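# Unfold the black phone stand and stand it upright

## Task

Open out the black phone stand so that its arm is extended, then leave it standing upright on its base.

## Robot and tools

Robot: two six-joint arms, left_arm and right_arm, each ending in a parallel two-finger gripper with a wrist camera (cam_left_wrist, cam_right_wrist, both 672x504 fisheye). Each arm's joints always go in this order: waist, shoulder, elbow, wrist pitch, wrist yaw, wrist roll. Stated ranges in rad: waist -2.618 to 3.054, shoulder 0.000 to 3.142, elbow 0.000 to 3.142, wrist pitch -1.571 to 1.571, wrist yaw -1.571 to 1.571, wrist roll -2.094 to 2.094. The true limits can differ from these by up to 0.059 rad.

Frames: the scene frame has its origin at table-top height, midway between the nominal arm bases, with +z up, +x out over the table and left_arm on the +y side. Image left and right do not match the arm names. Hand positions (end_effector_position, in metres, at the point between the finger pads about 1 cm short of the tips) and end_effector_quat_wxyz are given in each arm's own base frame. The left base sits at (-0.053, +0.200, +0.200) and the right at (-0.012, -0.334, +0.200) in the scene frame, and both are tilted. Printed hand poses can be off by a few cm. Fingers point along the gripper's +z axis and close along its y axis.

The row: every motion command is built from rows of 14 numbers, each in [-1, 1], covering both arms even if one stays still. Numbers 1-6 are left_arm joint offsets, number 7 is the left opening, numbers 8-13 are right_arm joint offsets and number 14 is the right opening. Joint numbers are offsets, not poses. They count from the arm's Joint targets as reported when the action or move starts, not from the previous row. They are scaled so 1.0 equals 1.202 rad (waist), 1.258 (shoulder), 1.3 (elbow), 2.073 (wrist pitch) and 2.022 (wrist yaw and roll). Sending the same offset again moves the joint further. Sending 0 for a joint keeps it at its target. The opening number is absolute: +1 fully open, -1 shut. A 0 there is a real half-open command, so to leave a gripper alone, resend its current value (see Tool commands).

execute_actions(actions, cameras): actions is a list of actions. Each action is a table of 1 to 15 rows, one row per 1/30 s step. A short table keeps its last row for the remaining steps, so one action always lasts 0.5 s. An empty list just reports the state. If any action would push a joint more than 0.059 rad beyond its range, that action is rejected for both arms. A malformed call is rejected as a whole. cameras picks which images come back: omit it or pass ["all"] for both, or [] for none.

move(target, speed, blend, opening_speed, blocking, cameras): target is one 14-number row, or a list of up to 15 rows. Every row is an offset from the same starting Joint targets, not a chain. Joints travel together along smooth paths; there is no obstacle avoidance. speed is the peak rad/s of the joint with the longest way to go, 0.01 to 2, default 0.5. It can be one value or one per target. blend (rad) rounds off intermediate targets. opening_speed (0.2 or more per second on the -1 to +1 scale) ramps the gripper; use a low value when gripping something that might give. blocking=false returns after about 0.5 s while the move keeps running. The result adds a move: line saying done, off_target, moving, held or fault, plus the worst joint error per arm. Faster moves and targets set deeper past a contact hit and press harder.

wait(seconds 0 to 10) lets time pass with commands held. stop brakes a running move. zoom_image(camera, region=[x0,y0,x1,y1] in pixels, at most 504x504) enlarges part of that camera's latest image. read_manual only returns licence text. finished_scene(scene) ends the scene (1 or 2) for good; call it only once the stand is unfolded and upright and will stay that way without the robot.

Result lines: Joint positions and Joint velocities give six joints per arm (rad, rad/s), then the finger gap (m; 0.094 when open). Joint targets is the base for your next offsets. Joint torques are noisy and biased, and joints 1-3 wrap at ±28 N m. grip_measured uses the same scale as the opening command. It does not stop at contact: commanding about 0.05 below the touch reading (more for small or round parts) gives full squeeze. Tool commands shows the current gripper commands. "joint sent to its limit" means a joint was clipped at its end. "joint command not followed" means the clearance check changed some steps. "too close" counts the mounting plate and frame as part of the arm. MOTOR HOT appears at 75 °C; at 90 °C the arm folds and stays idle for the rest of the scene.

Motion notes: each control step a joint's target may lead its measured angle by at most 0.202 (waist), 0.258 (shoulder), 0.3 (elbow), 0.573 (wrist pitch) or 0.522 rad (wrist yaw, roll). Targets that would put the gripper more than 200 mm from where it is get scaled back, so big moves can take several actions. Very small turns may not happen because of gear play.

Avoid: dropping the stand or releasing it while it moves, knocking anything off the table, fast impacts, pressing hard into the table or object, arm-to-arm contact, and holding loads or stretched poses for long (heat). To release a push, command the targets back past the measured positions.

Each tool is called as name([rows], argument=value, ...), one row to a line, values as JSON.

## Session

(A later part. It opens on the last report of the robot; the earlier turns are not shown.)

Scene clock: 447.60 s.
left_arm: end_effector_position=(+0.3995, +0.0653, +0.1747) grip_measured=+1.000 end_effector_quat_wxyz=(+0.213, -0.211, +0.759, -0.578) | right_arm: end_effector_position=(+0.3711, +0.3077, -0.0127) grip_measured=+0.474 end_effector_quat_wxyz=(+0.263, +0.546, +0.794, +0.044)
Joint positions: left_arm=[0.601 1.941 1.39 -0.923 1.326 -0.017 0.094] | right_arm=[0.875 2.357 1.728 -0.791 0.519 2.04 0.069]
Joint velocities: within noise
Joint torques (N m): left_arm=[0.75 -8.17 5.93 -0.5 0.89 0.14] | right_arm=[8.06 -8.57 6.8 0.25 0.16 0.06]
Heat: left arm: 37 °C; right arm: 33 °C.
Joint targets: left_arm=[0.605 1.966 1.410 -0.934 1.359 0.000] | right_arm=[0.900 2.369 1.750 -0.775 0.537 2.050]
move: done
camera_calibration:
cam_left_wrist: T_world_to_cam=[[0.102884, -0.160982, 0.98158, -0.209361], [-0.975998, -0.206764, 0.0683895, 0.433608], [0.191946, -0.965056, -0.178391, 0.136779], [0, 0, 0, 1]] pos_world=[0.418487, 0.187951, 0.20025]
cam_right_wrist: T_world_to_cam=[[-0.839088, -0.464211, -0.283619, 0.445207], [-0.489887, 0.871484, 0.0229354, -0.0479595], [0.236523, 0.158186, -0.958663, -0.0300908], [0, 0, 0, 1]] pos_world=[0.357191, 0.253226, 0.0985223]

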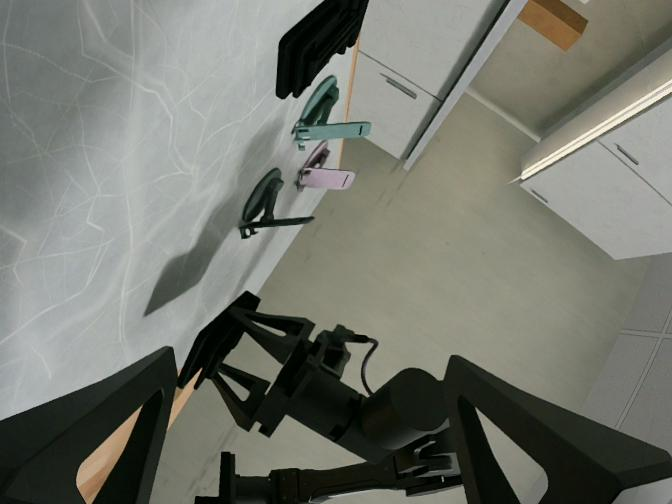

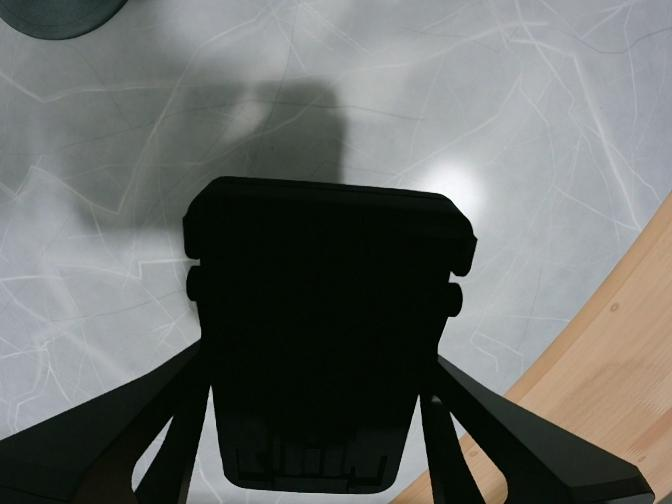

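move(target=[0,0,0,0,0,0,1,-0.054,0.095,0.001,0.0786,0.002,0,0.38], speed=0.2)

Scene clock: 461.77 s.
left_arm: end_effector_position=(+0.3995, +0.0653, +0.1747) grip_measured=+1.000 end_effector_quat_wxyz=(+0.213, -0.211, +0.759, -0.578) | right_arm: end_effector_position=(+0.3956, +0.3067, -0.0578) grip_measured=+0.474 end_effector_quat_wxyz=(+0.268, +0.565, +0.777, +0.063)
Joint positions: left_arm=[0.601 1.941 1.39 -0.923 1.326 -0.017 0.094] | right_arm=[0.836 2.469 1.728 -0.628 0.524 2.04 0.069]
Joint velocities: within noise
Joint torques (N m): left_arm=[0.73 -8.17 5.91 -0.5 0.89 0.14] | right_arm=[6.05 -8.28 6.57 0.3 0.17 0.06]
Heat: left arm: 37 °C; right arm: 35 °C.
Joint targets: left_arm=[0.605 1.966 1.410 -0.934 1.359 0.000] | right_arm=[0.835 2.489 1.751 -0.612 0.541 2.050]
move: done
camera_calibration:
cam_left_wrist: T_world_to_cam=[[0.102884, -0.160982, 0.98158, -0.209361], [-0.975998, -0.206764, 0.0683895, 0.433608], [0.191946, -0.965056, -0.178391, 0.136779], [0, 0, 0, 1]] pos_world=[0.418487, 0.187951, 0.20025]
cam_right_wrist: T_world_to_cam=[[-0.84517, -0.42041, -0.330064, 0.438824], [-0.456504, 0.888967, 0.0366364, -0.0517373], [0.278013, 0.181639, -0.943247, -0.101722], [0, 0, 0, 1]] pos_world=[0.375543, 0.248956, 0.0507867]

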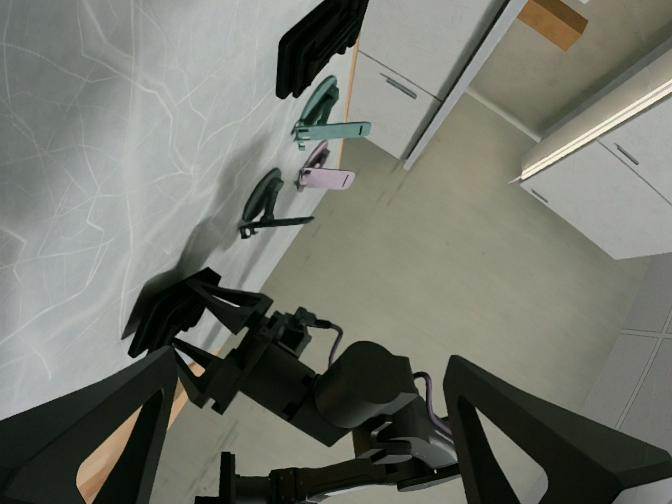

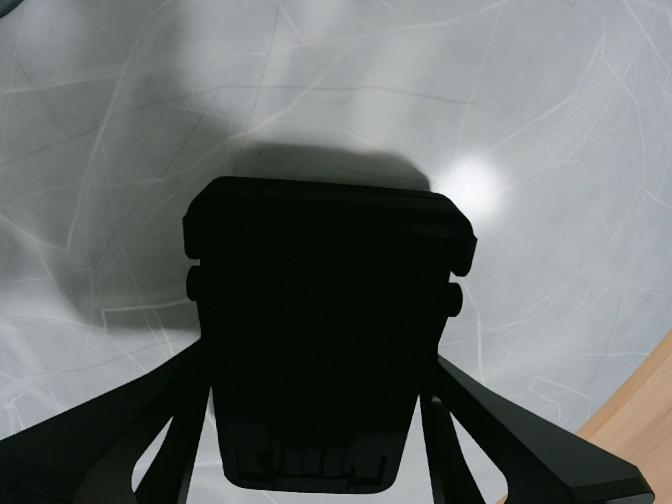

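move(target=[0,0,0,0,0,0,1,-0.011,0.02,-0.001,0.015,0.0,0,0.38], speed=0.15)

Scene clock: 468.03 s.
left_arm: end_effector_position=(+0.3995, +0.0653, +0.1747) grip_measured=+1.000 end_effector_quat_wxyz=(+0.213, -0.211, +0.759, -0.578) | right_arm: end_effector_position=(+0.4008, +0.3041, -0.0665) grip_measured=+0.474 end_effector_quat_wxyz=(+0.270, +0.570, +0.773, +0.065)
Joint positions: left_arm=[0.601 1.941 1.39 -0.923 1.326 -0.017 0.094] | right_arm=[0.826 2.49 1.728 -0.599 0.525 2.04 0.069]
Joint velocities: within noise
Joint torques (N m): left_arm=[0.73 -8.17 5.93 -0.5 0.89 0.14] | right_arm=[5.9 -8.1 6.35 0.32 0.15 0.06]
Heat: left arm: 37 °C; right arm: 36 °C.
Joint targets: left_arm=[0.605 1.966 1.410 -0.934 1.359 0.000] | right_arm=[0.822 2.514 1.750 -0.581 0.541 2.050]
move: done
camera_calibration:
cam_left_wrist: T_world_to_cam=[[0.102884, -0.160982, 0.98158, -0.209361], [-0.975998, -0.206764, 0.0683895, 0.433608], [0.191946, -0.965056, -0.178391, 0.136779], [0, 0, 0, 1]] pos_world=[0.418487, 0.187951, 0.20025]
cam_right_wrist: T_world_to_cam=[[-0.847661, -0.409503, -0.33731, 0.4364], [-0.446886, 0.893786, 0.0379474, -0.0520015], [0.285943, 0.182906, -0.940629, -0.114285], [0, 0, 0, 1]] pos_world=[0.379359, 0.246089, 0.0416759]

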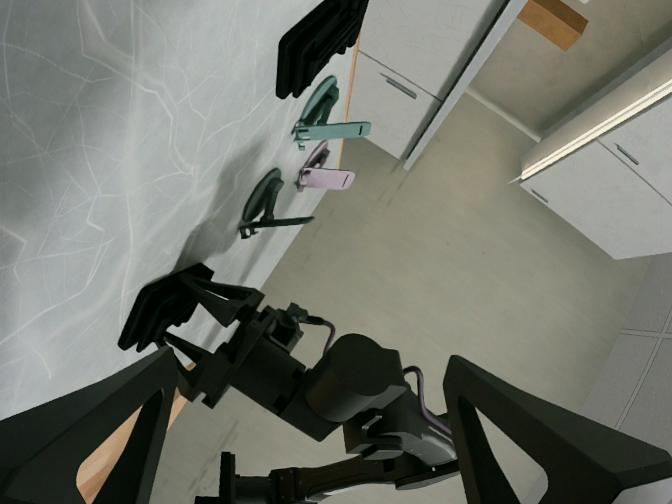

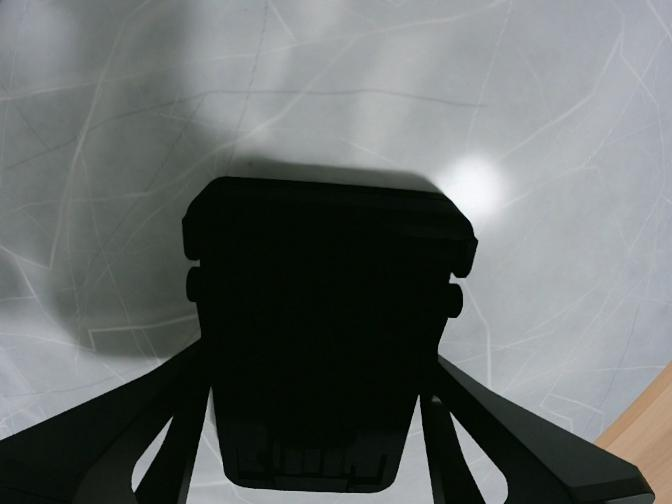

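move([
  [0,0,0,0,0,0,1,-0.002,0.003,0,0.002,0.0,0,0.38],
  [0,0,0,0,0,0,1,-0.002,0.003,0,0.002,0.0,0,1],
], speed=0.15, opening_speed=0.6, cameras=["cam_right_wrist"])

move([
  [0,0,0,0,0,0,1,0.065,-0.115,0,-0.094,-0.002,0,1],
], speed=0.3)

Scene clock: 474.23 s.
left_arm: end_effector_position=(+0.3995, +0.0653, +0.1747) grip_measured=+1.000 end_effector_quat_wxyz=(+0.213, -0.211, +0.759, -0.578) | right_arm: end_effector_position=(+0.4017, +0.3051, -0.0662) grip_measured=+0.998 end_effector_quat_wxyz=(+0.270, +0.571, +0.772, +0.068)
Joint positions: left_arm=[0.601 1.941 1.39 -0.923 1.326 -0.017 0.094] | right_arm=[0.826 2.49 1.728 -0.593 0.525 2.041 0.094]
Joint velocities: within noise
Joint torques (N m): left_arm=[0.75 -8.17 5.91 -0.5 0.89 0.13] | right_arm=[5.71 -7.83 6.38 0.31 0.15 0.05]
Heat: left arm: 37 °C; right arm: 36 °C.
Joint targets: left_arm=[0.605 1.966 1.410 -0.934 1.359 0.000] | right_arm=[0.819 2.518 1.750 -0.577 0.541 2.050]
move: done
camera_calibration:
cam_right_wrist: T_world_to_cam=[[-0.846667, -0.406613, -0.34325, 0.436003], [-0.445903, 0.894158, 0.0406564, -0.0528185], [0.290389, 0.187479, -0.938364, -0.117485], [0, 0, 0, 1]] pos_world=[0.379714, 0.246538, 0.0415622]
Images, in order (width x height): cam_right_wrist 672x504.

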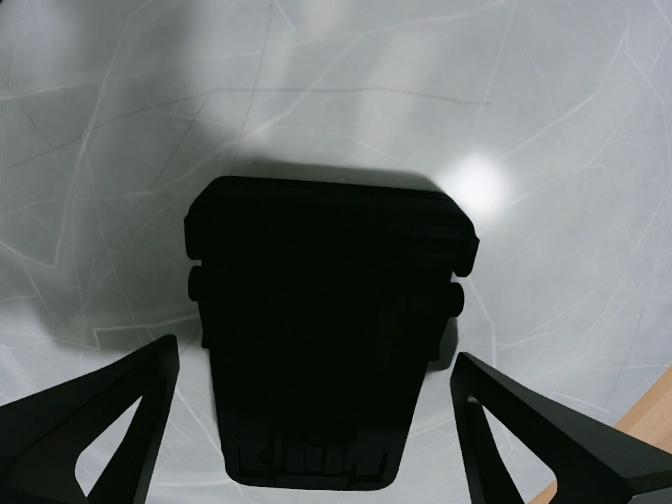

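Scene clock: 475.60 s.
left_arm: end_effector_position=(+0.3995, +0.0653, +0.1747) grip_measured=+1.000 end_effector_quat_wxyz=(+0.213, -0.211, +0.759, -0.578) | right_arm: end_effector_position=(+0.3758, +0.3119, -0.0262) grip_measured=+0.998 end_effector_quat_wxyz=(+0.266, +0.548, +0.792, +0.049)
Joint positions: left_arm=[0.601 1.941 1.39 -0.923 1.326 -0.017 0.094] | right_arm=[0.875 2.395 1.736 -0.749 0.525 2.041 0.094]
Joint velocities: within noise
Joint torques (N m): left_arm=[0.73 -8.17 5.91 -0.5 0.89 0.14] | right_arm=[7.91 -11.19 6.06 -0.09 0.09 0.05]
Heat: left arm: 37 °C; right arm: 36 °C.
Joint targets: left_arm=[0.605 1.966 1.410 -0.934 1.359 0.000] | right_arm=[0.897 2.373 1.750 -0.771 0.537 2.050]
move: done
camera_calibration:
cam_left_wrist: T_world_to_cam=[[0.102884, -0.160982, 0.98158, -0.209361], [-0.975998, -0.206764, 0.0683895, 0.433608], [0.191946, -0.965056, -0.178391, 0.136779], [0, 0, 0, 1]] pos_world=[0.418487, 0.187951, 0.20025]
cam_right_wrist: T_world_to_cam=[[-0.8367, -0.460836, -0.295909, 0.445048], [-0.488169, 0.872483, 0.0215568, -0.0499832], [0.248242, 0.16249, -0.954973, -0.0504735], [0, 0, 0, 1]] pos_world=[0.360502, 0.256905, 0.0845706]

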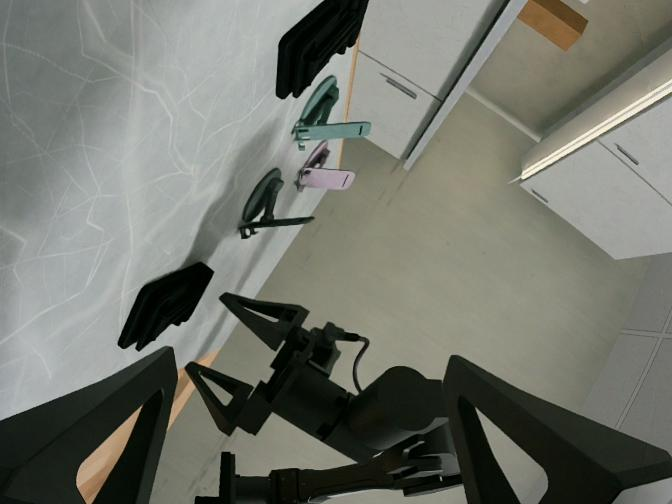

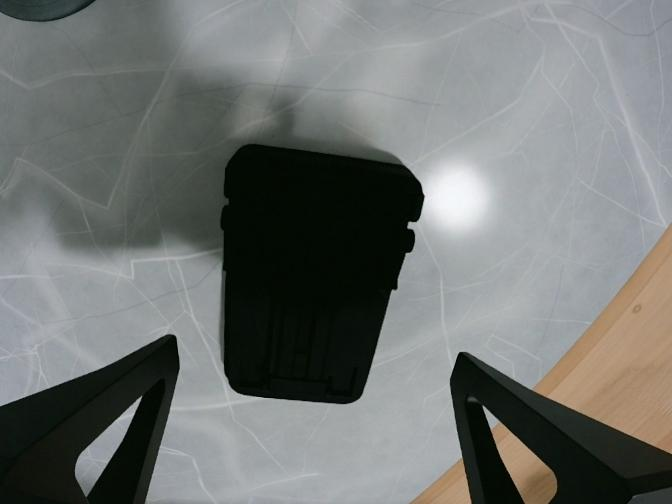

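zoom_image(camera="cam_right_wrist", region=[210, 300, 410, 420])

zoom_image(camera="cam_right_wrist", region=[210, 130, 430, 300])

zoom_image(camera="cam_left_wrist", region=[110, 250, 220, 360])

Scaled by 2.520 from the camera's 672x504 image, which has a finer 960x720 frame.

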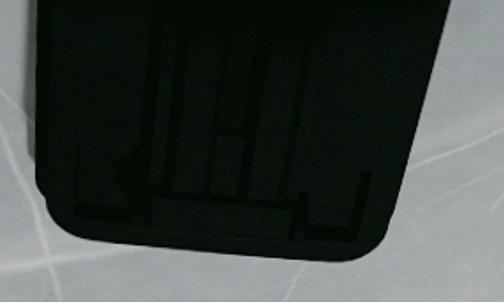

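Scaled by 2.291 from the camera's 672x504 image, which has a finer 960x720 frame.

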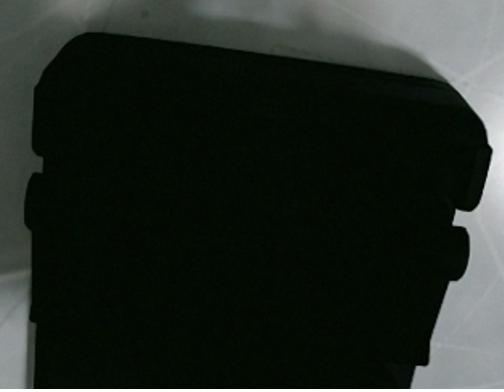

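Scaled by 4.582 from the camera's 672x504 image, which has a finer 960x720 frame.

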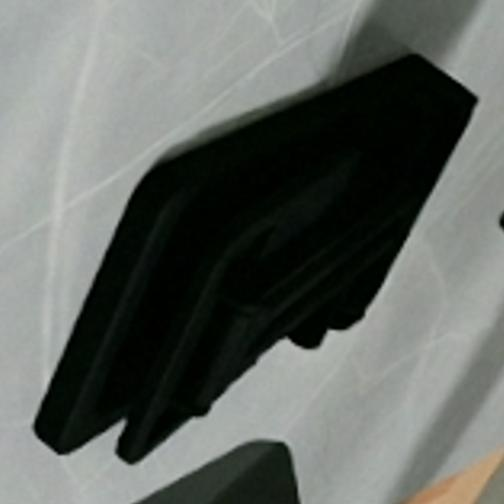

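move([
  [0,0,0,0,0,0,1,0,-0.217,0,0,0,0,1],
  [0,0,0,0,0,0,1,-0.061,-0.237,-0.138,0.1235,-0.139,-1.0,1],
], speed=[0.5,1.2], cameras=[])

move([
  [0,0,0,0,0,0,1,0,0,0,0,0,-0.607,1],
  [0,0,0,0,0,0,1,0,0.159,0,0,0,-0.607,1],
], speed=[1.2,0.4])

Scene clock: 581.87 s.
left_arm: end_effector_position=(+0.3995, +0.0653, +0.1747) grip_measured=+1.000 end_effector_quat_wxyz=(+0.213, -0.211, +0.759, -0.578) | right_arm: end_effector_position=(+0.3812, +0.3475, +0.0628) grip_measured=+0.998 end_effector_quat_wxyz=(+0.280, -0.338, +0.899, -0.015)
Joint positions: left_arm=[0.601 1.941 1.39 -0.923 1.326 -0.017 0.094] | right_arm=[0.83 2.107 1.581 -0.541 0.272 0.041 0.094]
Joint velocities: within noise
Joint torques (N m): left_arm=[0.73 -8.16 5.91 -0.5 0.89 0.14] | right_arm=[5.01 -11.4 4.81 0.8 -0.33 -0.1]
Heat: left arm: 38 °C; right arm: 40 °C.
Joint targets: left_arm=[0.605 1.966 1.410 -0.934 1.359 0.000] | right_arm=[0.824 2.075 1.571 -0.515 0.256 0.028]
move: done
No camera images: "cameras" was empty.

Scene clock: 584.03 s.
left_arm: end_effector_position=(+0.3995, +0.0653, +0.1747) grip_measured=+1.000 end_effector_quat_wxyz=(+0.213, -0.211, +0.759, -0.578) | right_arm: end_effector_position=(+0.3714, +0.3368, -0.0145) grip_measured=+0.998 end_effector_quat_wxyz=(-0.148, +0.813, -0.539, +0.163)
Joint positions: left_arm=[0.601 1.941 1.39 -0.923 1.326 -0.017 0.094] | right_arm=[0.83 2.262 1.572 -0.527 0.272 -1.189 0.094]
Joint velocities: within noise
Joint torques (N m): left_arm=[0.73 -8.17 5.93 -0.5 0.89 0.14] | right_arm=[5.33 -8.36 4.85 0.47 -0.33 -0.08]
Heat: left arm: 38 °C; right arm: 40 °C.
Joint targets: left_arm=[0.605 1.966 1.410 -0.934 1.359 0.000] | right_arm=[0.824 2.275 1.571 -0.515 0.256 -1.199]
move: done
camera_calibration:
cam_left_wrist: T_world_to_cam=[[0.102884, -0.160982, 0.98158, -0.209361], [-0.975998, -0.206764, 0.0683895, 0.433608], [0.191946, -0.965056, -0.178391, 0.136779], [0, 0, 0, 1]] pos_world=[0.418487, 0.187951, 0.20025]
cam_right_wrist: T_world_to_cam=[[0.77368, 0.450094, 0.445909, -0.437877], [0.191264, -0.836882, 0.512881, 0.256365], [0.604018, -0.311519, -0.733565, -0.0115083], [0, 0, 0, 1]] pos_world=[0.296695, 0.408048, 0.0553267]

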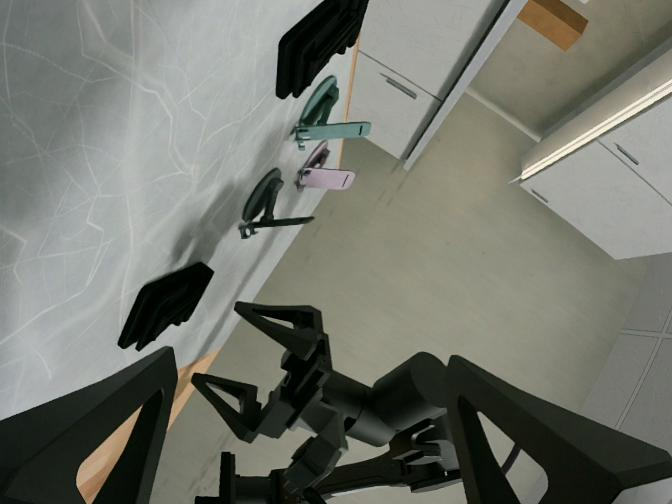

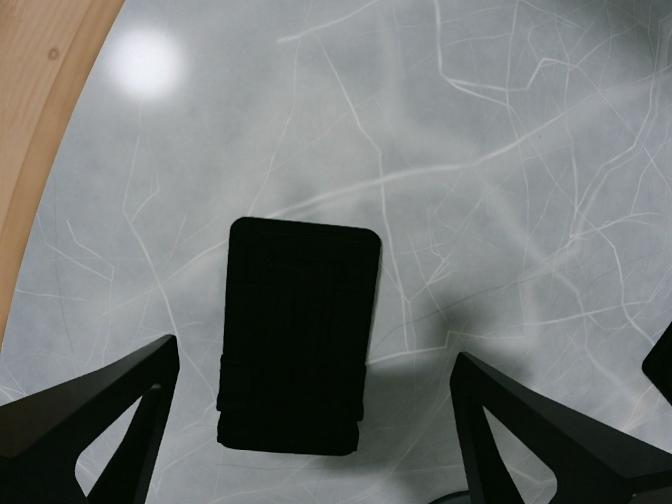

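move(target=[0,0,0,0,0,0,1,-0.045,0.062,-0.007,0.039,-0.016,-0.012,1], speed=0.25)

Scene clock: 616.03 s.
left_arm: end_effector_position=(+0.3995, +0.0653, +0.1747) grip_measured=+1.000 end_effector_quat_wxyz=(+0.213, -0.211, +0.759, -0.578) | right_arm: end_effector_position=(+0.3912, +0.3217, -0.0437) grip_measured=+0.998 end_effector_quat_wxyz=(-0.144, +0.806, -0.552, +0.156)
Joint positions: left_arm=[0.601 1.941 1.39 -0.923 1.326 -0.017 0.094] | right_arm=[0.772 2.331 1.569 -0.455 0.246 -1.212 0.094]
Joint velocities: within noise
Joint torques (N m): left_arm=[0.73 -8.17 5.91 -0.5 0.89 0.13] | right_arm=[5.61 -7.88 4.03 0.52 -0.4 -0.08]
Heat: left arm: 38 °C; right arm: 39 °C.
Joint targets: left_arm=[0.605 1.966 1.410 -0.934 1.359 0.000] | right_arm=[0.770 2.353 1.562 -0.435 0.223 -1.224]
move: done
camera_calibration:
cam_left_wrist: T_world_to_cam=[[0.102884, -0.160982, 0.98158, -0.209361], [-0.975998, -0.206764, 0.0683895, 0.433608], [0.191946, -0.965056, -0.178391, 0.136779], [0, 0, 0, 1]] pos_world=[0.418487, 0.187951, 0.20025]
cam_right_wrist: T_world_to_cam=[[0.793211, 0.42458, 0.436519, -0.433213], [0.175578, -0.84586, 0.50368, 0.263566], [0.583086, -0.322881, -0.745492, -0.0383584], [0, 0, 0, 1]] pos_world=[0.319719, 0.394488, 0.0277568]

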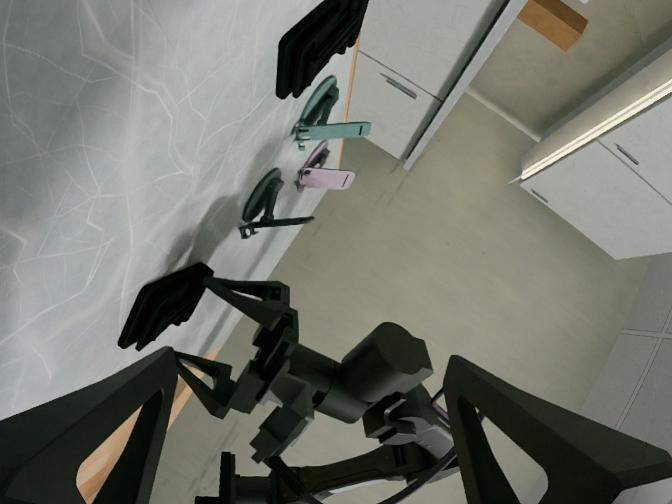

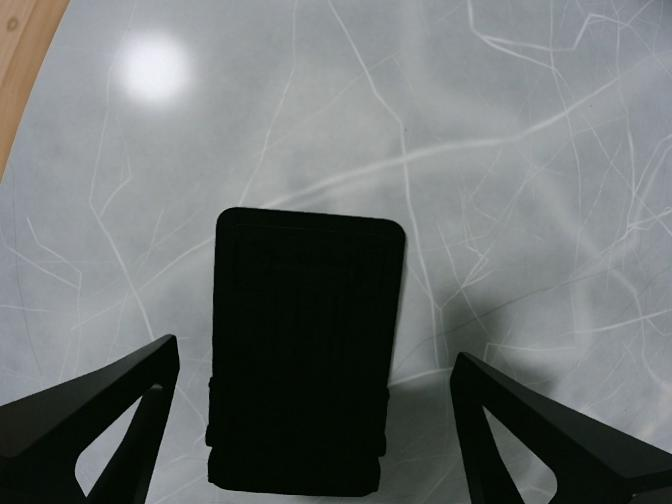

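move(target=[0,0,0,0,0,0,1,-0.02,0.045,0.006,0.019,-0.011,-0.005,1], speed=0.15)

Scene clock: 625.80 s.
left_arm: end_effector_position=(+0.3995, +0.0653, +0.1747) grip_measured=+1.000 end_effector_quat_wxyz=(+0.213, -0.211, +0.759, -0.578) | right_arm: end_effector_position=(+0.3954, +0.3158, -0.0680) grip_measured=+0.998 end_effector_quat_wxyz=(-0.137, +0.807, -0.556, +0.147)
Joint positions: left_arm=[0.601 1.941 1.39 -0.923 1.326 -0.017 0.094] | right_arm=[0.75 2.386 1.569 -0.415 0.225 -1.223 0.094]
Joint velocities: within noise
Joint torques (N m): left_arm=[0.73 -8.17 5.93 -0.5 0.88 0.14] | right_arm=[5.44 -7.8 4.37 0.48 -0.41 -0.09]
Heat: left arm: 38 °C; right arm: 37 °C.
Joint targets: left_arm=[0.605 1.966 1.410 -0.934 1.359 0.000] | right_arm=[0.746 2.410 1.569 -0.395 0.201 -1.234]
move: done
camera_calibration:
cam_left_wrist: T_world_to_cam=[[0.102884, -0.160982, 0.98158, -0.209361], [-0.975998, -0.206764, 0.0683895, 0.433608], [0.191946, -0.965056, -0.178391, 0.136779], [0, 0, 0, 1]] pos_world=[0.418487, 0.187951, 0.20025]
cam_right_wrist: T_world_to_cam=[[0.805469, 0.421202, 0.416903, -0.428492], [0.18413, -0.846519, 0.499502, 0.266648], [0.563308, -0.325569, -0.759401, -0.0530737], [0, 0, 0, 1]] pos_world=[0.325936, 0.388925, 0.0051447]

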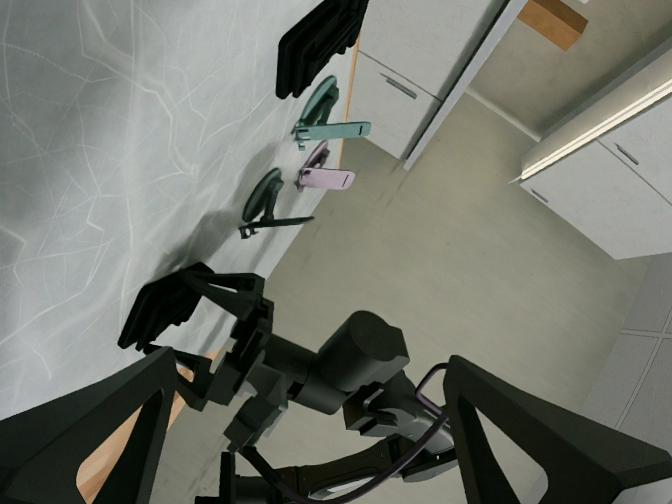

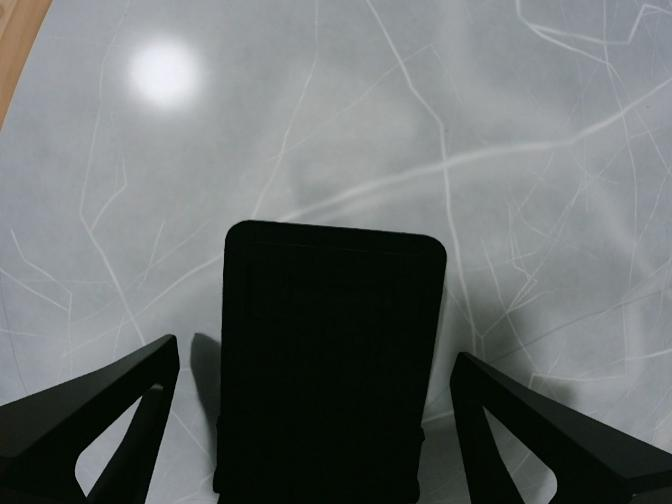

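zoom_image(camera="cam_right_wrist", region=[215, 210, 455, 350])

move([
  [0,0,0,0,0,0,1,0,0,0,0,0,0,0.38],
], opening_speed=0.4)

Scaled by 2.100 from the camera's 672x504 image, which has a finer 960x720 frame.

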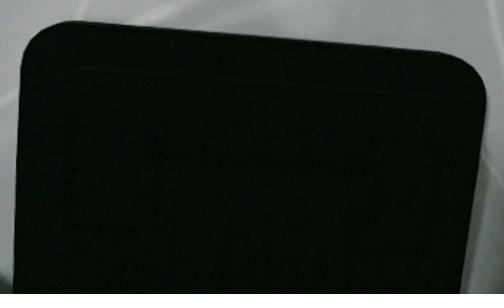

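Scene clock: 636.17 s.
left_arm: end_effector_position=(+0.3995, +0.0653, +0.1747) grip_measured=+1.000 end_effector_quat_wxyz=(+0.213, -0.211, +0.759, -0.578) | right_arm: end_effector_position=(+0.3960, +0.3178, -0.0676) grip_measured=+0.382 end_effector_quat_wxyz=(-0.141, +0.809, -0.552, +0.145)
Joint positions: left_arm=[0.601 1.941 1.39 -0.923 1.326 -0.017 0.094] | right_arm=[0.75 2.386 1.569 -0.407 0.218 -1.232 0.065]
Joint velocities: within noise
Joint torques (N m): left_arm=[0.73 -8.17 5.93 -0.5 0.89 0.14] | right_arm=[5.44 -7.82 4.4 0.42 -0.36 -0.06]
Heat: left arm: 38 °C; right arm: 37 °C.
Joint targets: left_arm=[0.605 1.966 1.410 -0.934 1.359 0.000] | right_arm=[0.746 2.410 1.569 -0.395 0.201 -1.234]
move: done
camera_calibration:
cam_left_wrist: T_world_to_cam=[[0.102884, -0.160982, 0.98158, -0.209361], [-0.975998, -0.206764, 0.0683895, 0.433608], [0.191946, -0.965056, -0.178391, 0.136779], [0, 0, 0, 1]] pos_world=[0.418487, 0.187951, 0.20025]
cam_right_wrist: T_world_to_cam=[[0.800065, 0.427186, 0.421198, -0.429491], [0.191922, -0.847461, 0.494951, 0.264964], [0.568385, -0.315156, -0.76001, -0.0578163], [0, 0, 0, 1]] pos_world=[0.32563, 0.389798, 0.00581552]

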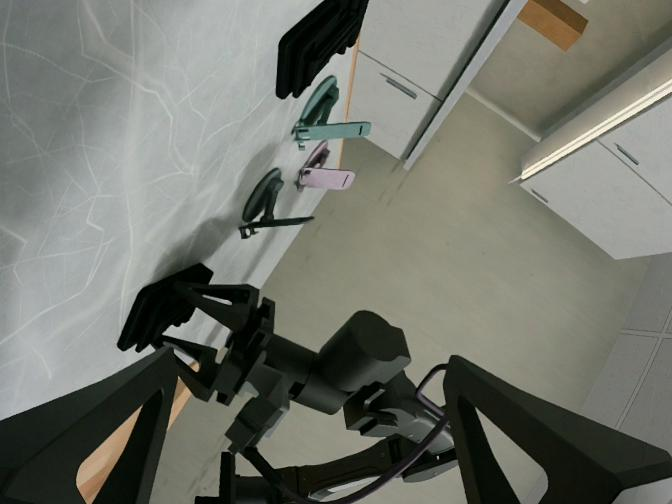

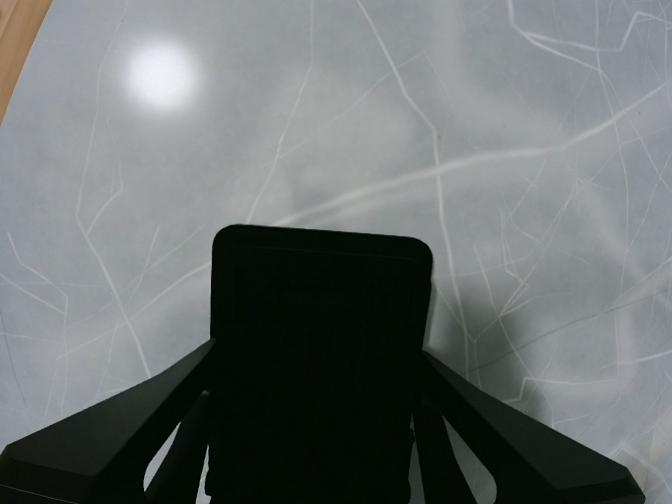

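move([
  [0,0,0,0,0,0,1,0,0,0,0,0,0,0.26],
], opening_speed=0.3, cameras=["cam_right_wrist"])

Scene clock: 641.10 s.
left_arm: end_effector_position=(+0.3995, +0.0653, +0.1747) grip_measured=+1.000 end_effector_quat_wxyz=(+0.213, -0.211, +0.759, -0.578) | right_arm: end_effector_position=(+0.3960, +0.3178, -0.0676) grip_measured=+0.324 end_effector_quat_wxyz=(-0.141, +0.809, -0.551, +0.145)
Joint positions: left_arm=[0.601 1.941 1.39 -0.923 1.326 -0.017 0.094] | right_arm=[0.75 2.386 1.569 -0.407 0.218 -1.234 0.062]
Joint velocities: within noise
Joint torques (N m): left_arm=[0.73 -8.17 5.91 -0.5 0.89 0.14] | right_arm=[5.45 -7.82 4.4 0.41 -0.34 -0.06]
Heat: left arm: 38 °C; right arm: 37 °C.
Joint targets: left_arm=[0.605 1.966 1.410 -0.934 1.359 0.000] | right_arm=[0.746 2.410 1.569 -0.395 0.201 -1.234]
move: done
camera_calibration:
cam_right_wrist: T_world_to_cam=[[0.799419, 0.428564, 0.421025, -0.429685], [0.193064, -0.846893, 0.495478, 0.264367], [0.568907, -0.31481, -0.759763, -0.0581164], [0, 0, 0, 1]] pos_world=[0.325521, 0.389743, 0.00576514]
Images, in order (width x height): cam_right_wrist 672x504.

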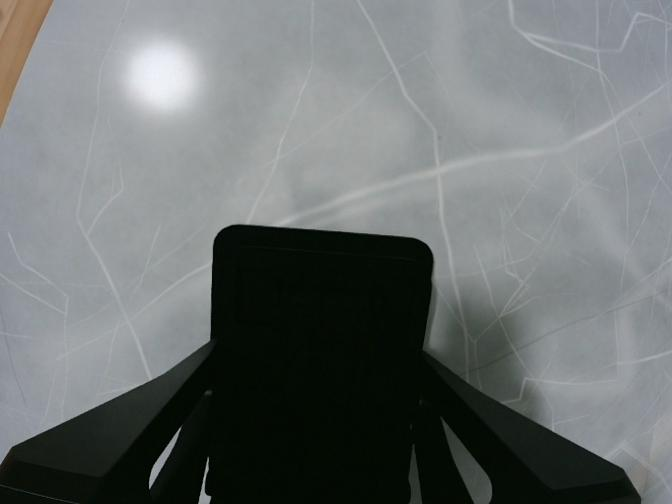

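move([
  [0,0,0,0,0,0,1,-0.074,-0.087,-0.122,0.07,-0.1355,-0.035,0.26],
], speed=0.15)

zoom_image(camera="cam_left_wrist", region=[100, 240, 260, 380])

Scene clock: 671.50 s.
left_arm: end_effector_position=(+0.3995, +0.0653, +0.1747) grip_measured=+1.000 end_effector_quat_wxyz=(+0.213, -0.211, +0.759, -0.578) | right_arm: end_effector_position=(+0.3921, +0.3206, -0.0585) grip_measured=+0.323 end_effector_quat_wxyz=(-0.214, +0.816, -0.534, +0.052)
Joint positions: left_arm=[0.601 1.941 1.39 -0.923 1.326 -0.017 0.094] | right_arm=[0.671 2.303 1.431 -0.255 -0.036 -1.304 0.062]
Joint velocities: within noise
Joint torques (N m): left_arm=[0.73 -8.17 5.93 -0.5 0.89 0.13] | right_arm=[4.38 -9.42 2.4 0.43 -0.72 -0.06]
Heat: left arm: 38 °C; right arm: 37 °C.
Joint targets: left_arm=[0.605 1.966 1.410 -0.934 1.359 0.000] | right_arm=[0.657 2.300 1.411 -0.250 -0.073 -1.305]
move: off_target (right_arm); right_arm: the wrist yaw is farthest, 0.037 rad from its target
camera_calibration:
cam_left_wrist: T_world_to_cam=[[0.102884, -0.160982, 0.98158, -0.209361], [-0.975998, -0.206764, 0.0683895, 0.433608], [0.191946, -0.965056, -0.178391, 0.136779], [0, 0, 0, 1]] pos_world=[0.418487, 0.187951, 0.20025]
cam_right_wrist: T_world_to_cam=[[0.794441, 0.40027, 0.456779, -0.418456], [0.293523, -0.911471, 0.28821, 0.232117], [0.531703, -0.0948908, -0.841598, -0.108746], [0, 0, 0, 1]] pos_world=[0.322128, 0.368745, 0.0327229]

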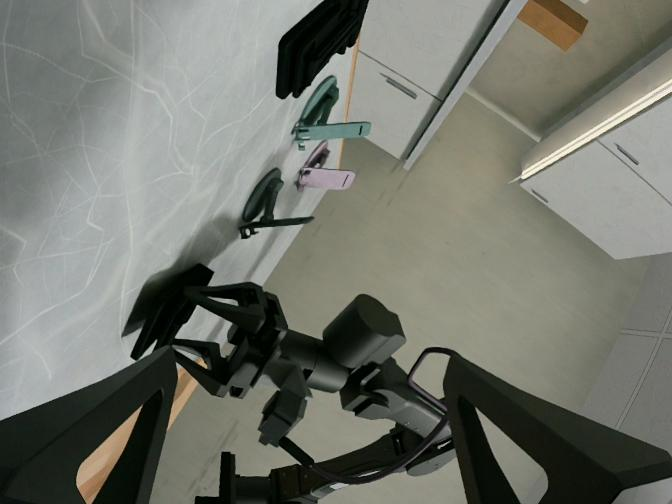

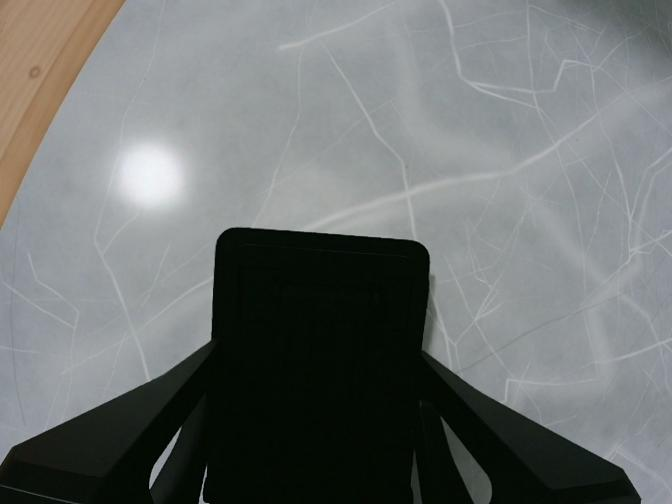

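Scaled by 3.150 from the camera's 672x504 image, which has a finer 960x720 frame.

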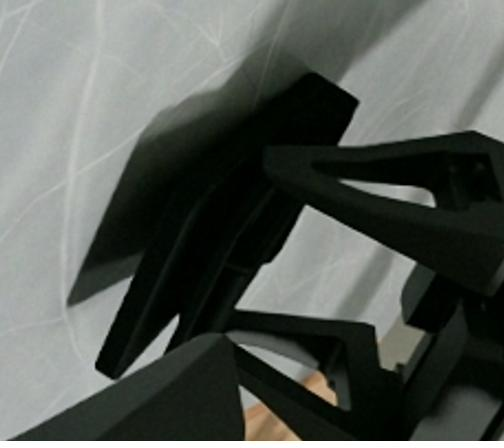

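move([
  [0,0,0,0,0,0,1,0.177,-0.119,0.265,-0.2605,0.1746,0.1627,0.26],
], speed=0.4)

Scene clock: 747.60 s.
left_arm: end_effector_position=(+0.3995, +0.0653, +0.1747) grip_measured=+1.000 end_effector_quat_wxyz=(+0.213, -0.211, +0.759, -0.578) | right_arm: end_effector_position=(+0.3707, +0.3439, +0.0594) grip_measured=+0.323 end_effector_quat_wxyz=(-0.169, +0.757, -0.614, +0.150)
Joint positions: left_arm=[0.601 1.941 1.39 -0.923 1.326 -0.017 0.094] | right_arm=[0.844 2.177 1.736 -0.766 0.281 -0.987 0.062]
Joint velocities: within noise
Joint torques (N m): left_arm=[0.75 -8.17 5.93 -0.5 0.89 0.13] | right_arm=[7.76 -11.36 7.32 0.17 -0.14 0.07]
Heat: left arm: 38 °C; right arm: 36 °C.
Joint targets: left_arm=[0.605 1.966 1.410 -0.934 1.359 0.000] | right_arm=[0.870 2.151 1.755 -0.790 0.280 -0.976]
move: done
camera_calibration:
cam_left_wrist: T_world_to_cam=[[0.102884, -0.160982, 0.98158, -0.209361], [-0.975998, -0.206764, 0.0683895, 0.433608], [0.191946, -0.965056, -0.178391, 0.136779], [0, 0, 0, 1]] pos_world=[0.418487, 0.187951, 0.20025]
cam_right_wrist: T_world_to_cam=[[0.836361, 0.270661, 0.476699, -0.436829], [0.0422742, -0.898862, 0.436188, 0.305699], [0.546546, -0.344659, -0.763216, 0.0798363], [0, 0, 0, 1]] pos_world=[0.30879, 0.42053, 0.135826]

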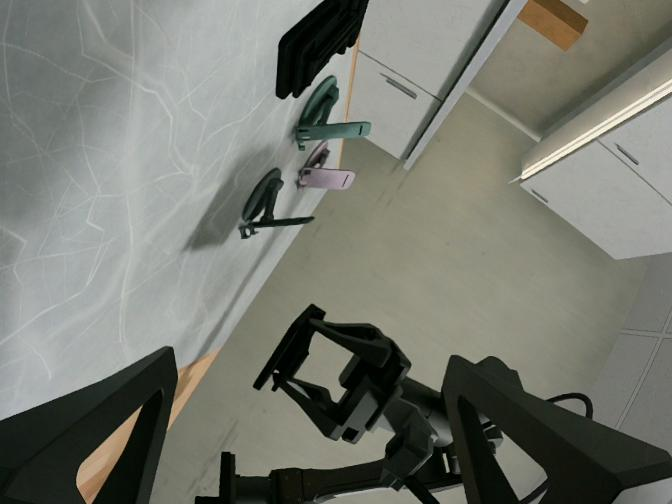

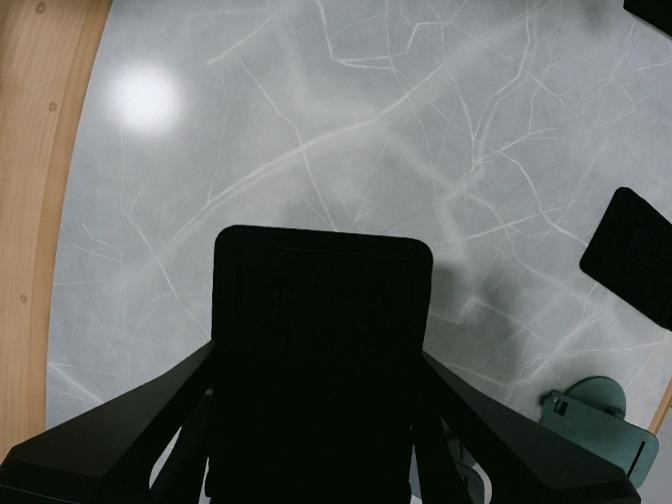

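move([
  [0,0,0,0,0,0,1,-0.158,-0.176,-0.331,0.256,-0.262,-0.051,0.26],
], speed=0.4, cameras=[])

Scene clock: 809.03 s.
left_arm: end_effector_position=(+0.3995, +0.0653, +0.1747) grip_measured=+1.000 end_effector_quat_wxyz=(+0.213, -0.211, +0.759, -0.578) | right_arm: end_effector_position=(+0.3666, +0.3461, +0.0722) grip_measured=+0.323 end_effector_quat_wxyz=(-0.332, +0.744, -0.579, -0.037)
Joint positions: left_arm=[0.601 1.941 1.39 -0.923 1.326 -0.017 0.094] | right_arm=[0.68 1.964 1.334 -0.289 -0.213 -1.068 0.062]
Joint velocities: within noise
Joint torques (N m): left_arm=[0.73 -8.17 5.91 -0.5 0.89 0.13] | right_arm=[4.6 -11.15 4.63 0.93 -0.83 -0.08]
Heat: left arm: 38 °C; right arm: 45 °C.
Joint targets: left_arm=[0.605 1.966 1.410 -0.934 1.359 0.000] | right_arm=[0.680 1.929 1.325 -0.259 -0.250 -1.079]
move: off_target (right_arm); right_arm: the wrist yaw is farthest, 0.037 rad from its target
No camera images: "cameras" was empty.

move([
  [-0.3596,-0.3537,-0.1916,0.0623,-0.2237,0.8546,1,0,0,0,0,0,0,0.26],
], speed=0.5)

Scene clock: 825.10 s.
left_arm: end_effector_position=(+0.3502, -0.0762, +0.1761) grip_measured=+1.000 end_effector_quat_wxyz=(+0.445, +0.670, +0.583, -0.118) | right_arm: end_effector_position=(+0.3669, +0.3463, +0.0725) grip_measured=+0.323 end_effector_quat_wxyz=(-0.332, +0.744, -0.578, -0.037)
Joint positions: left_arm=[0.185 1.559 1.168 -0.816 0.906 1.717 0.094] | right_arm=[0.68 1.964 1.334 -0.288 -0.213 -1.068 0.062]
Joint velocities: within noise
Joint torques (N m): left_arm=[-1.73 -11.25 4.42 -0.08 0.52 0.07] | right_arm=[4.6 -11.15 4.64 0.93 -0.82 -0.08]
Heat: left arm: 40 °C; right arm: 46 °C.
Joint targets: left_arm=[0.173 1.522 1.161 -0.805 0.907 1.728] | right_arm=[0.680 1.929 1.325 -0.259 -0.250 -1.079]
move: off_target (left_arm, right_arm); left_arm: the shoulder is farthest, 0.038 rad from its target; right_arm: the wrist yaw is farthest, 0.037 rad from its target
camera_calibration:
cam_left_wrist: T_world_to_cam=[[-0.921754, -0.0847281, -0.378405, 0.375668], [0.0811249, 0.912109, -0.401841, 0.153957], [0.379194, -0.401096, -0.833867, 0.10279], [0, 0, 0, 1]] pos_world=[0.294806, -0.0673674, 0.289735]
cam_right_wrist: T_world_to_cam=[[0.837599, 0.15732, 0.523142, -0.405069], [0.202216, -0.9789, -0.02939, 0.305056], [0.50748, 0.130405, -0.851739, -0.051109], [0, 0, 0, 1]] pos_world=[0.303535, 0.36901, 0.177342]

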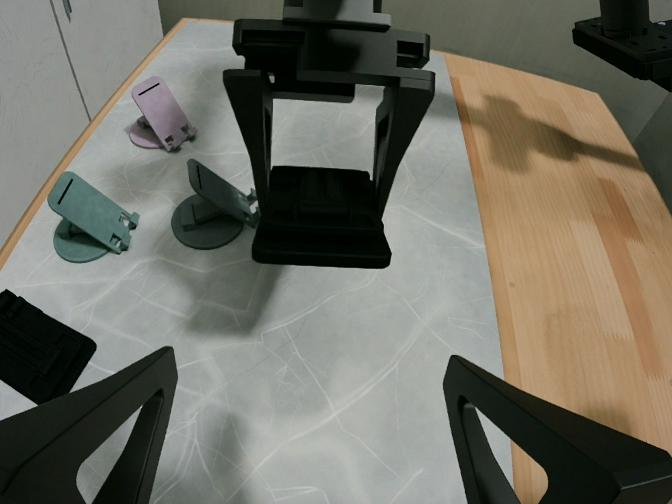

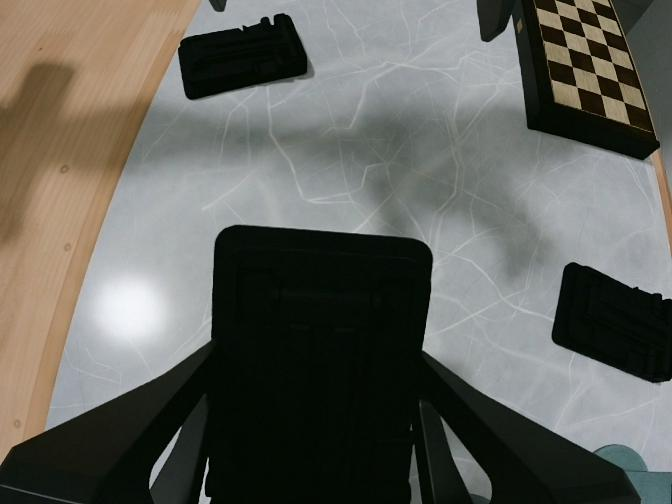

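zoom_image(camera="cam_left_wrist", region=[230, 130, 410, 290])

Scaled by 2.800 from the camera's 672x504 image, which has a finer 960x720 frame.

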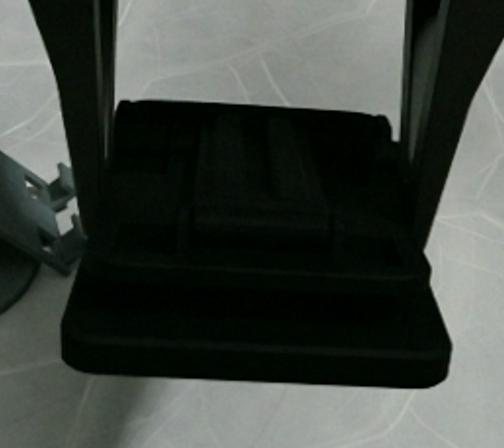

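move([
  [-0.134,0.058,-0.124,0.2026,-0.036,-0.0994,1,0,0,0,0,0,0,0.26],
], speed=0.25)

zoom_image(camera="cam_left_wrist", region=[140, 180, 480, 480])

Scene clock: 855.37 s.
left_arm: end_effector_position=(+0.3703, -0.1216, +0.1448) grip_measured=+1.000 end_effector_quat_wxyz=(+0.465, +0.686, +0.553, -0.083) | right_arm: end_effector_position=(+0.3669, +0.3463, +0.0725) grip_measured=+0.323 end_effector_quat_wxyz=(-0.332, +0.745, -0.578, -0.037)
Joint positions: left_arm=[0.025 1.573 1.005 -0.4 0.834 1.537 0.094] | right_arm=[0.68 1.964 1.334 -0.288 -0.213 -1.07 0.062]
Joint velocities: within noise
Joint torques (N m): left_arm=[-2.48 -6.41 4.31 0.32 0.53 -0.1] | right_arm=[4.62 -11.15 4.63 0.94 -0.82 -0.07]
Heat: left arm: 42 °C; right arm: 46 °C.
Joint targets: left_arm=[0.012 1.594 1.000 -0.385 0.834 1.527] | right_arm=[0.680 1.929 1.325 -0.259 -0.250 -1.079]
move: off_target (right_arm); right_arm: the wrist yaw is farthest, 0.037 rad from its target
camera_calibration:
cam_left_wrist: T_world_to_cam=[[-0.880892, -0.0548289, -0.470132, 0.380254], [0.141392, 0.917432, -0.371923, 0.155213], [0.451706, -0.394097, -0.800406, 0.0200256], [0, 0, 0, 1]] pos_world=[0.303971, -0.113656, 0.252526]
cam_right_wrist: T_world_to_cam=[[0.83698, 0.158581, 0.523753, -0.405322], [0.203405, -0.978673, -0.0287283, 0.304493], [0.508027, 0.130579, -0.851386, -0.0513956], [0, 0, 0, 1]] pos_world=[0.303421, 0.368987, 0.177279]

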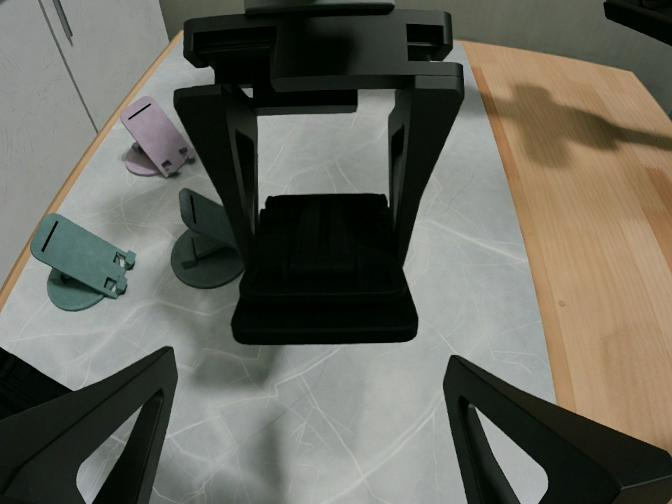

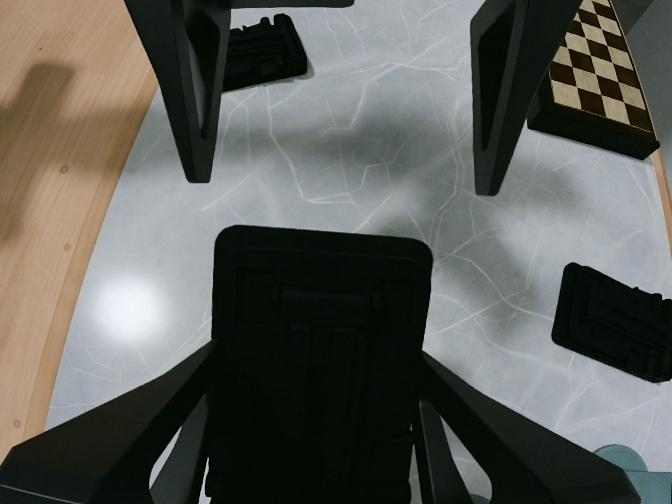

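Scaled by 1.482 from the camera's 672x504 image, which has a finer 960x720 frame.

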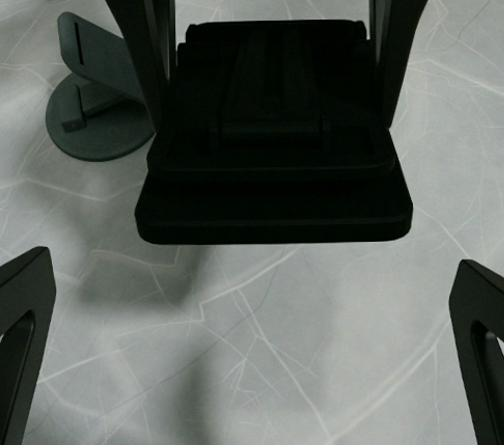

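move([
  [-0.0566,0.0445,-0.0223,0.0617,-0.018,-0.04,1,0,0,0,0,0,0,0.26],
], speed=0.15)

zoom_image(camera="cam_left_wrist", region=[140, 180, 480, 480])

Scene clock: 880.93 s.
left_arm: end_effector_position=(+0.3778, -0.1425, +0.1255) grip_measured=+1.000 end_effector_quat_wxyz=(+0.461, +0.686, +0.556, -0.090) | right_arm: end_effector_position=(+0.3669, +0.3463, +0.0725) grip_measured=+0.323 end_effector_quat_wxyz=(-0.332, +0.745, -0.578, -0.037)
Joint positions: left_arm=[-0.042 1.628 0.976 -0.273 0.797 1.457 0.094] | right_arm=[0.68 1.964 1.334 -0.288 -0.213 -1.07 0.062]
Joint velocities: within noise
Joint torques (N m): left_arm=[-2.86 -6.39 4.03 0.4 0.52 -0.1] | right_arm=[4.6 -11.15 4.63 0.93 -0.82 -0.07]
Heat: left arm: 39 °C; right arm: 47 °C.
Joint targets: left_arm=[-0.056 1.650 0.971 -0.257 0.797 1.446] | right_arm=[0.680 1.929 1.325 -0.259 -0.250 -1.079]
move: off_target (right_arm); right_arm: the wrist yaw is farthest, 0.037 rad from its target
camera_calibration:
cam_left_wrist: T_world_to_cam=[[-0.887995, -0.0543221, -0.456632, 0.377709], [0.137208, 0.916467, -0.375848, 0.168066], [0.438906, -0.396404, -0.806366, -0.00181155], [0, 0, 0, 1]] pos_world=[0.313139, -0.134227, 0.234181]
cam_right_wrist: T_world_to_cam=[[0.83698, 0.158581, 0.523753, -0.405322], [0.203405, -0.978673, -0.0287283, 0.304493], [0.508027, 0.130579, -0.851386, -0.0513956], [0, 0, 0, 1]] pos_world=[0.303421, 0.368987, 0.177279]

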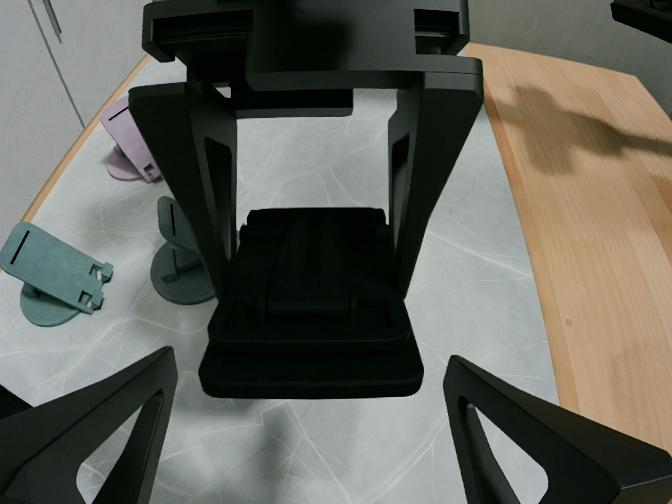

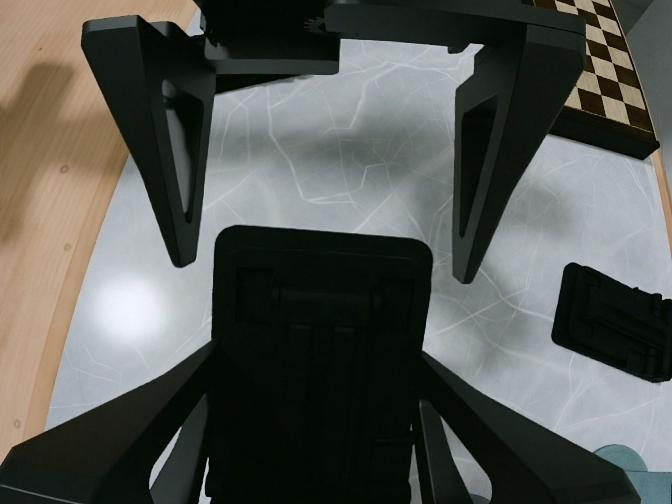

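Scaled by 1.482 from the camera's 672x504 image, which has a finer 960x720 frame.

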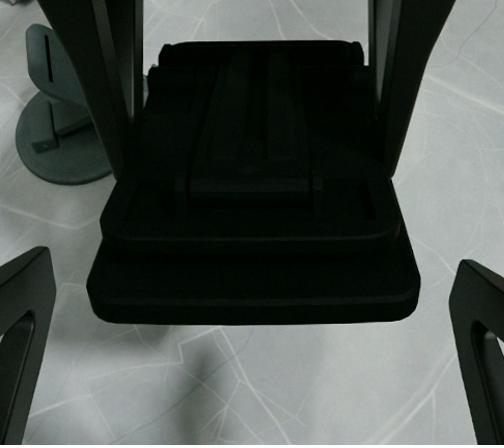

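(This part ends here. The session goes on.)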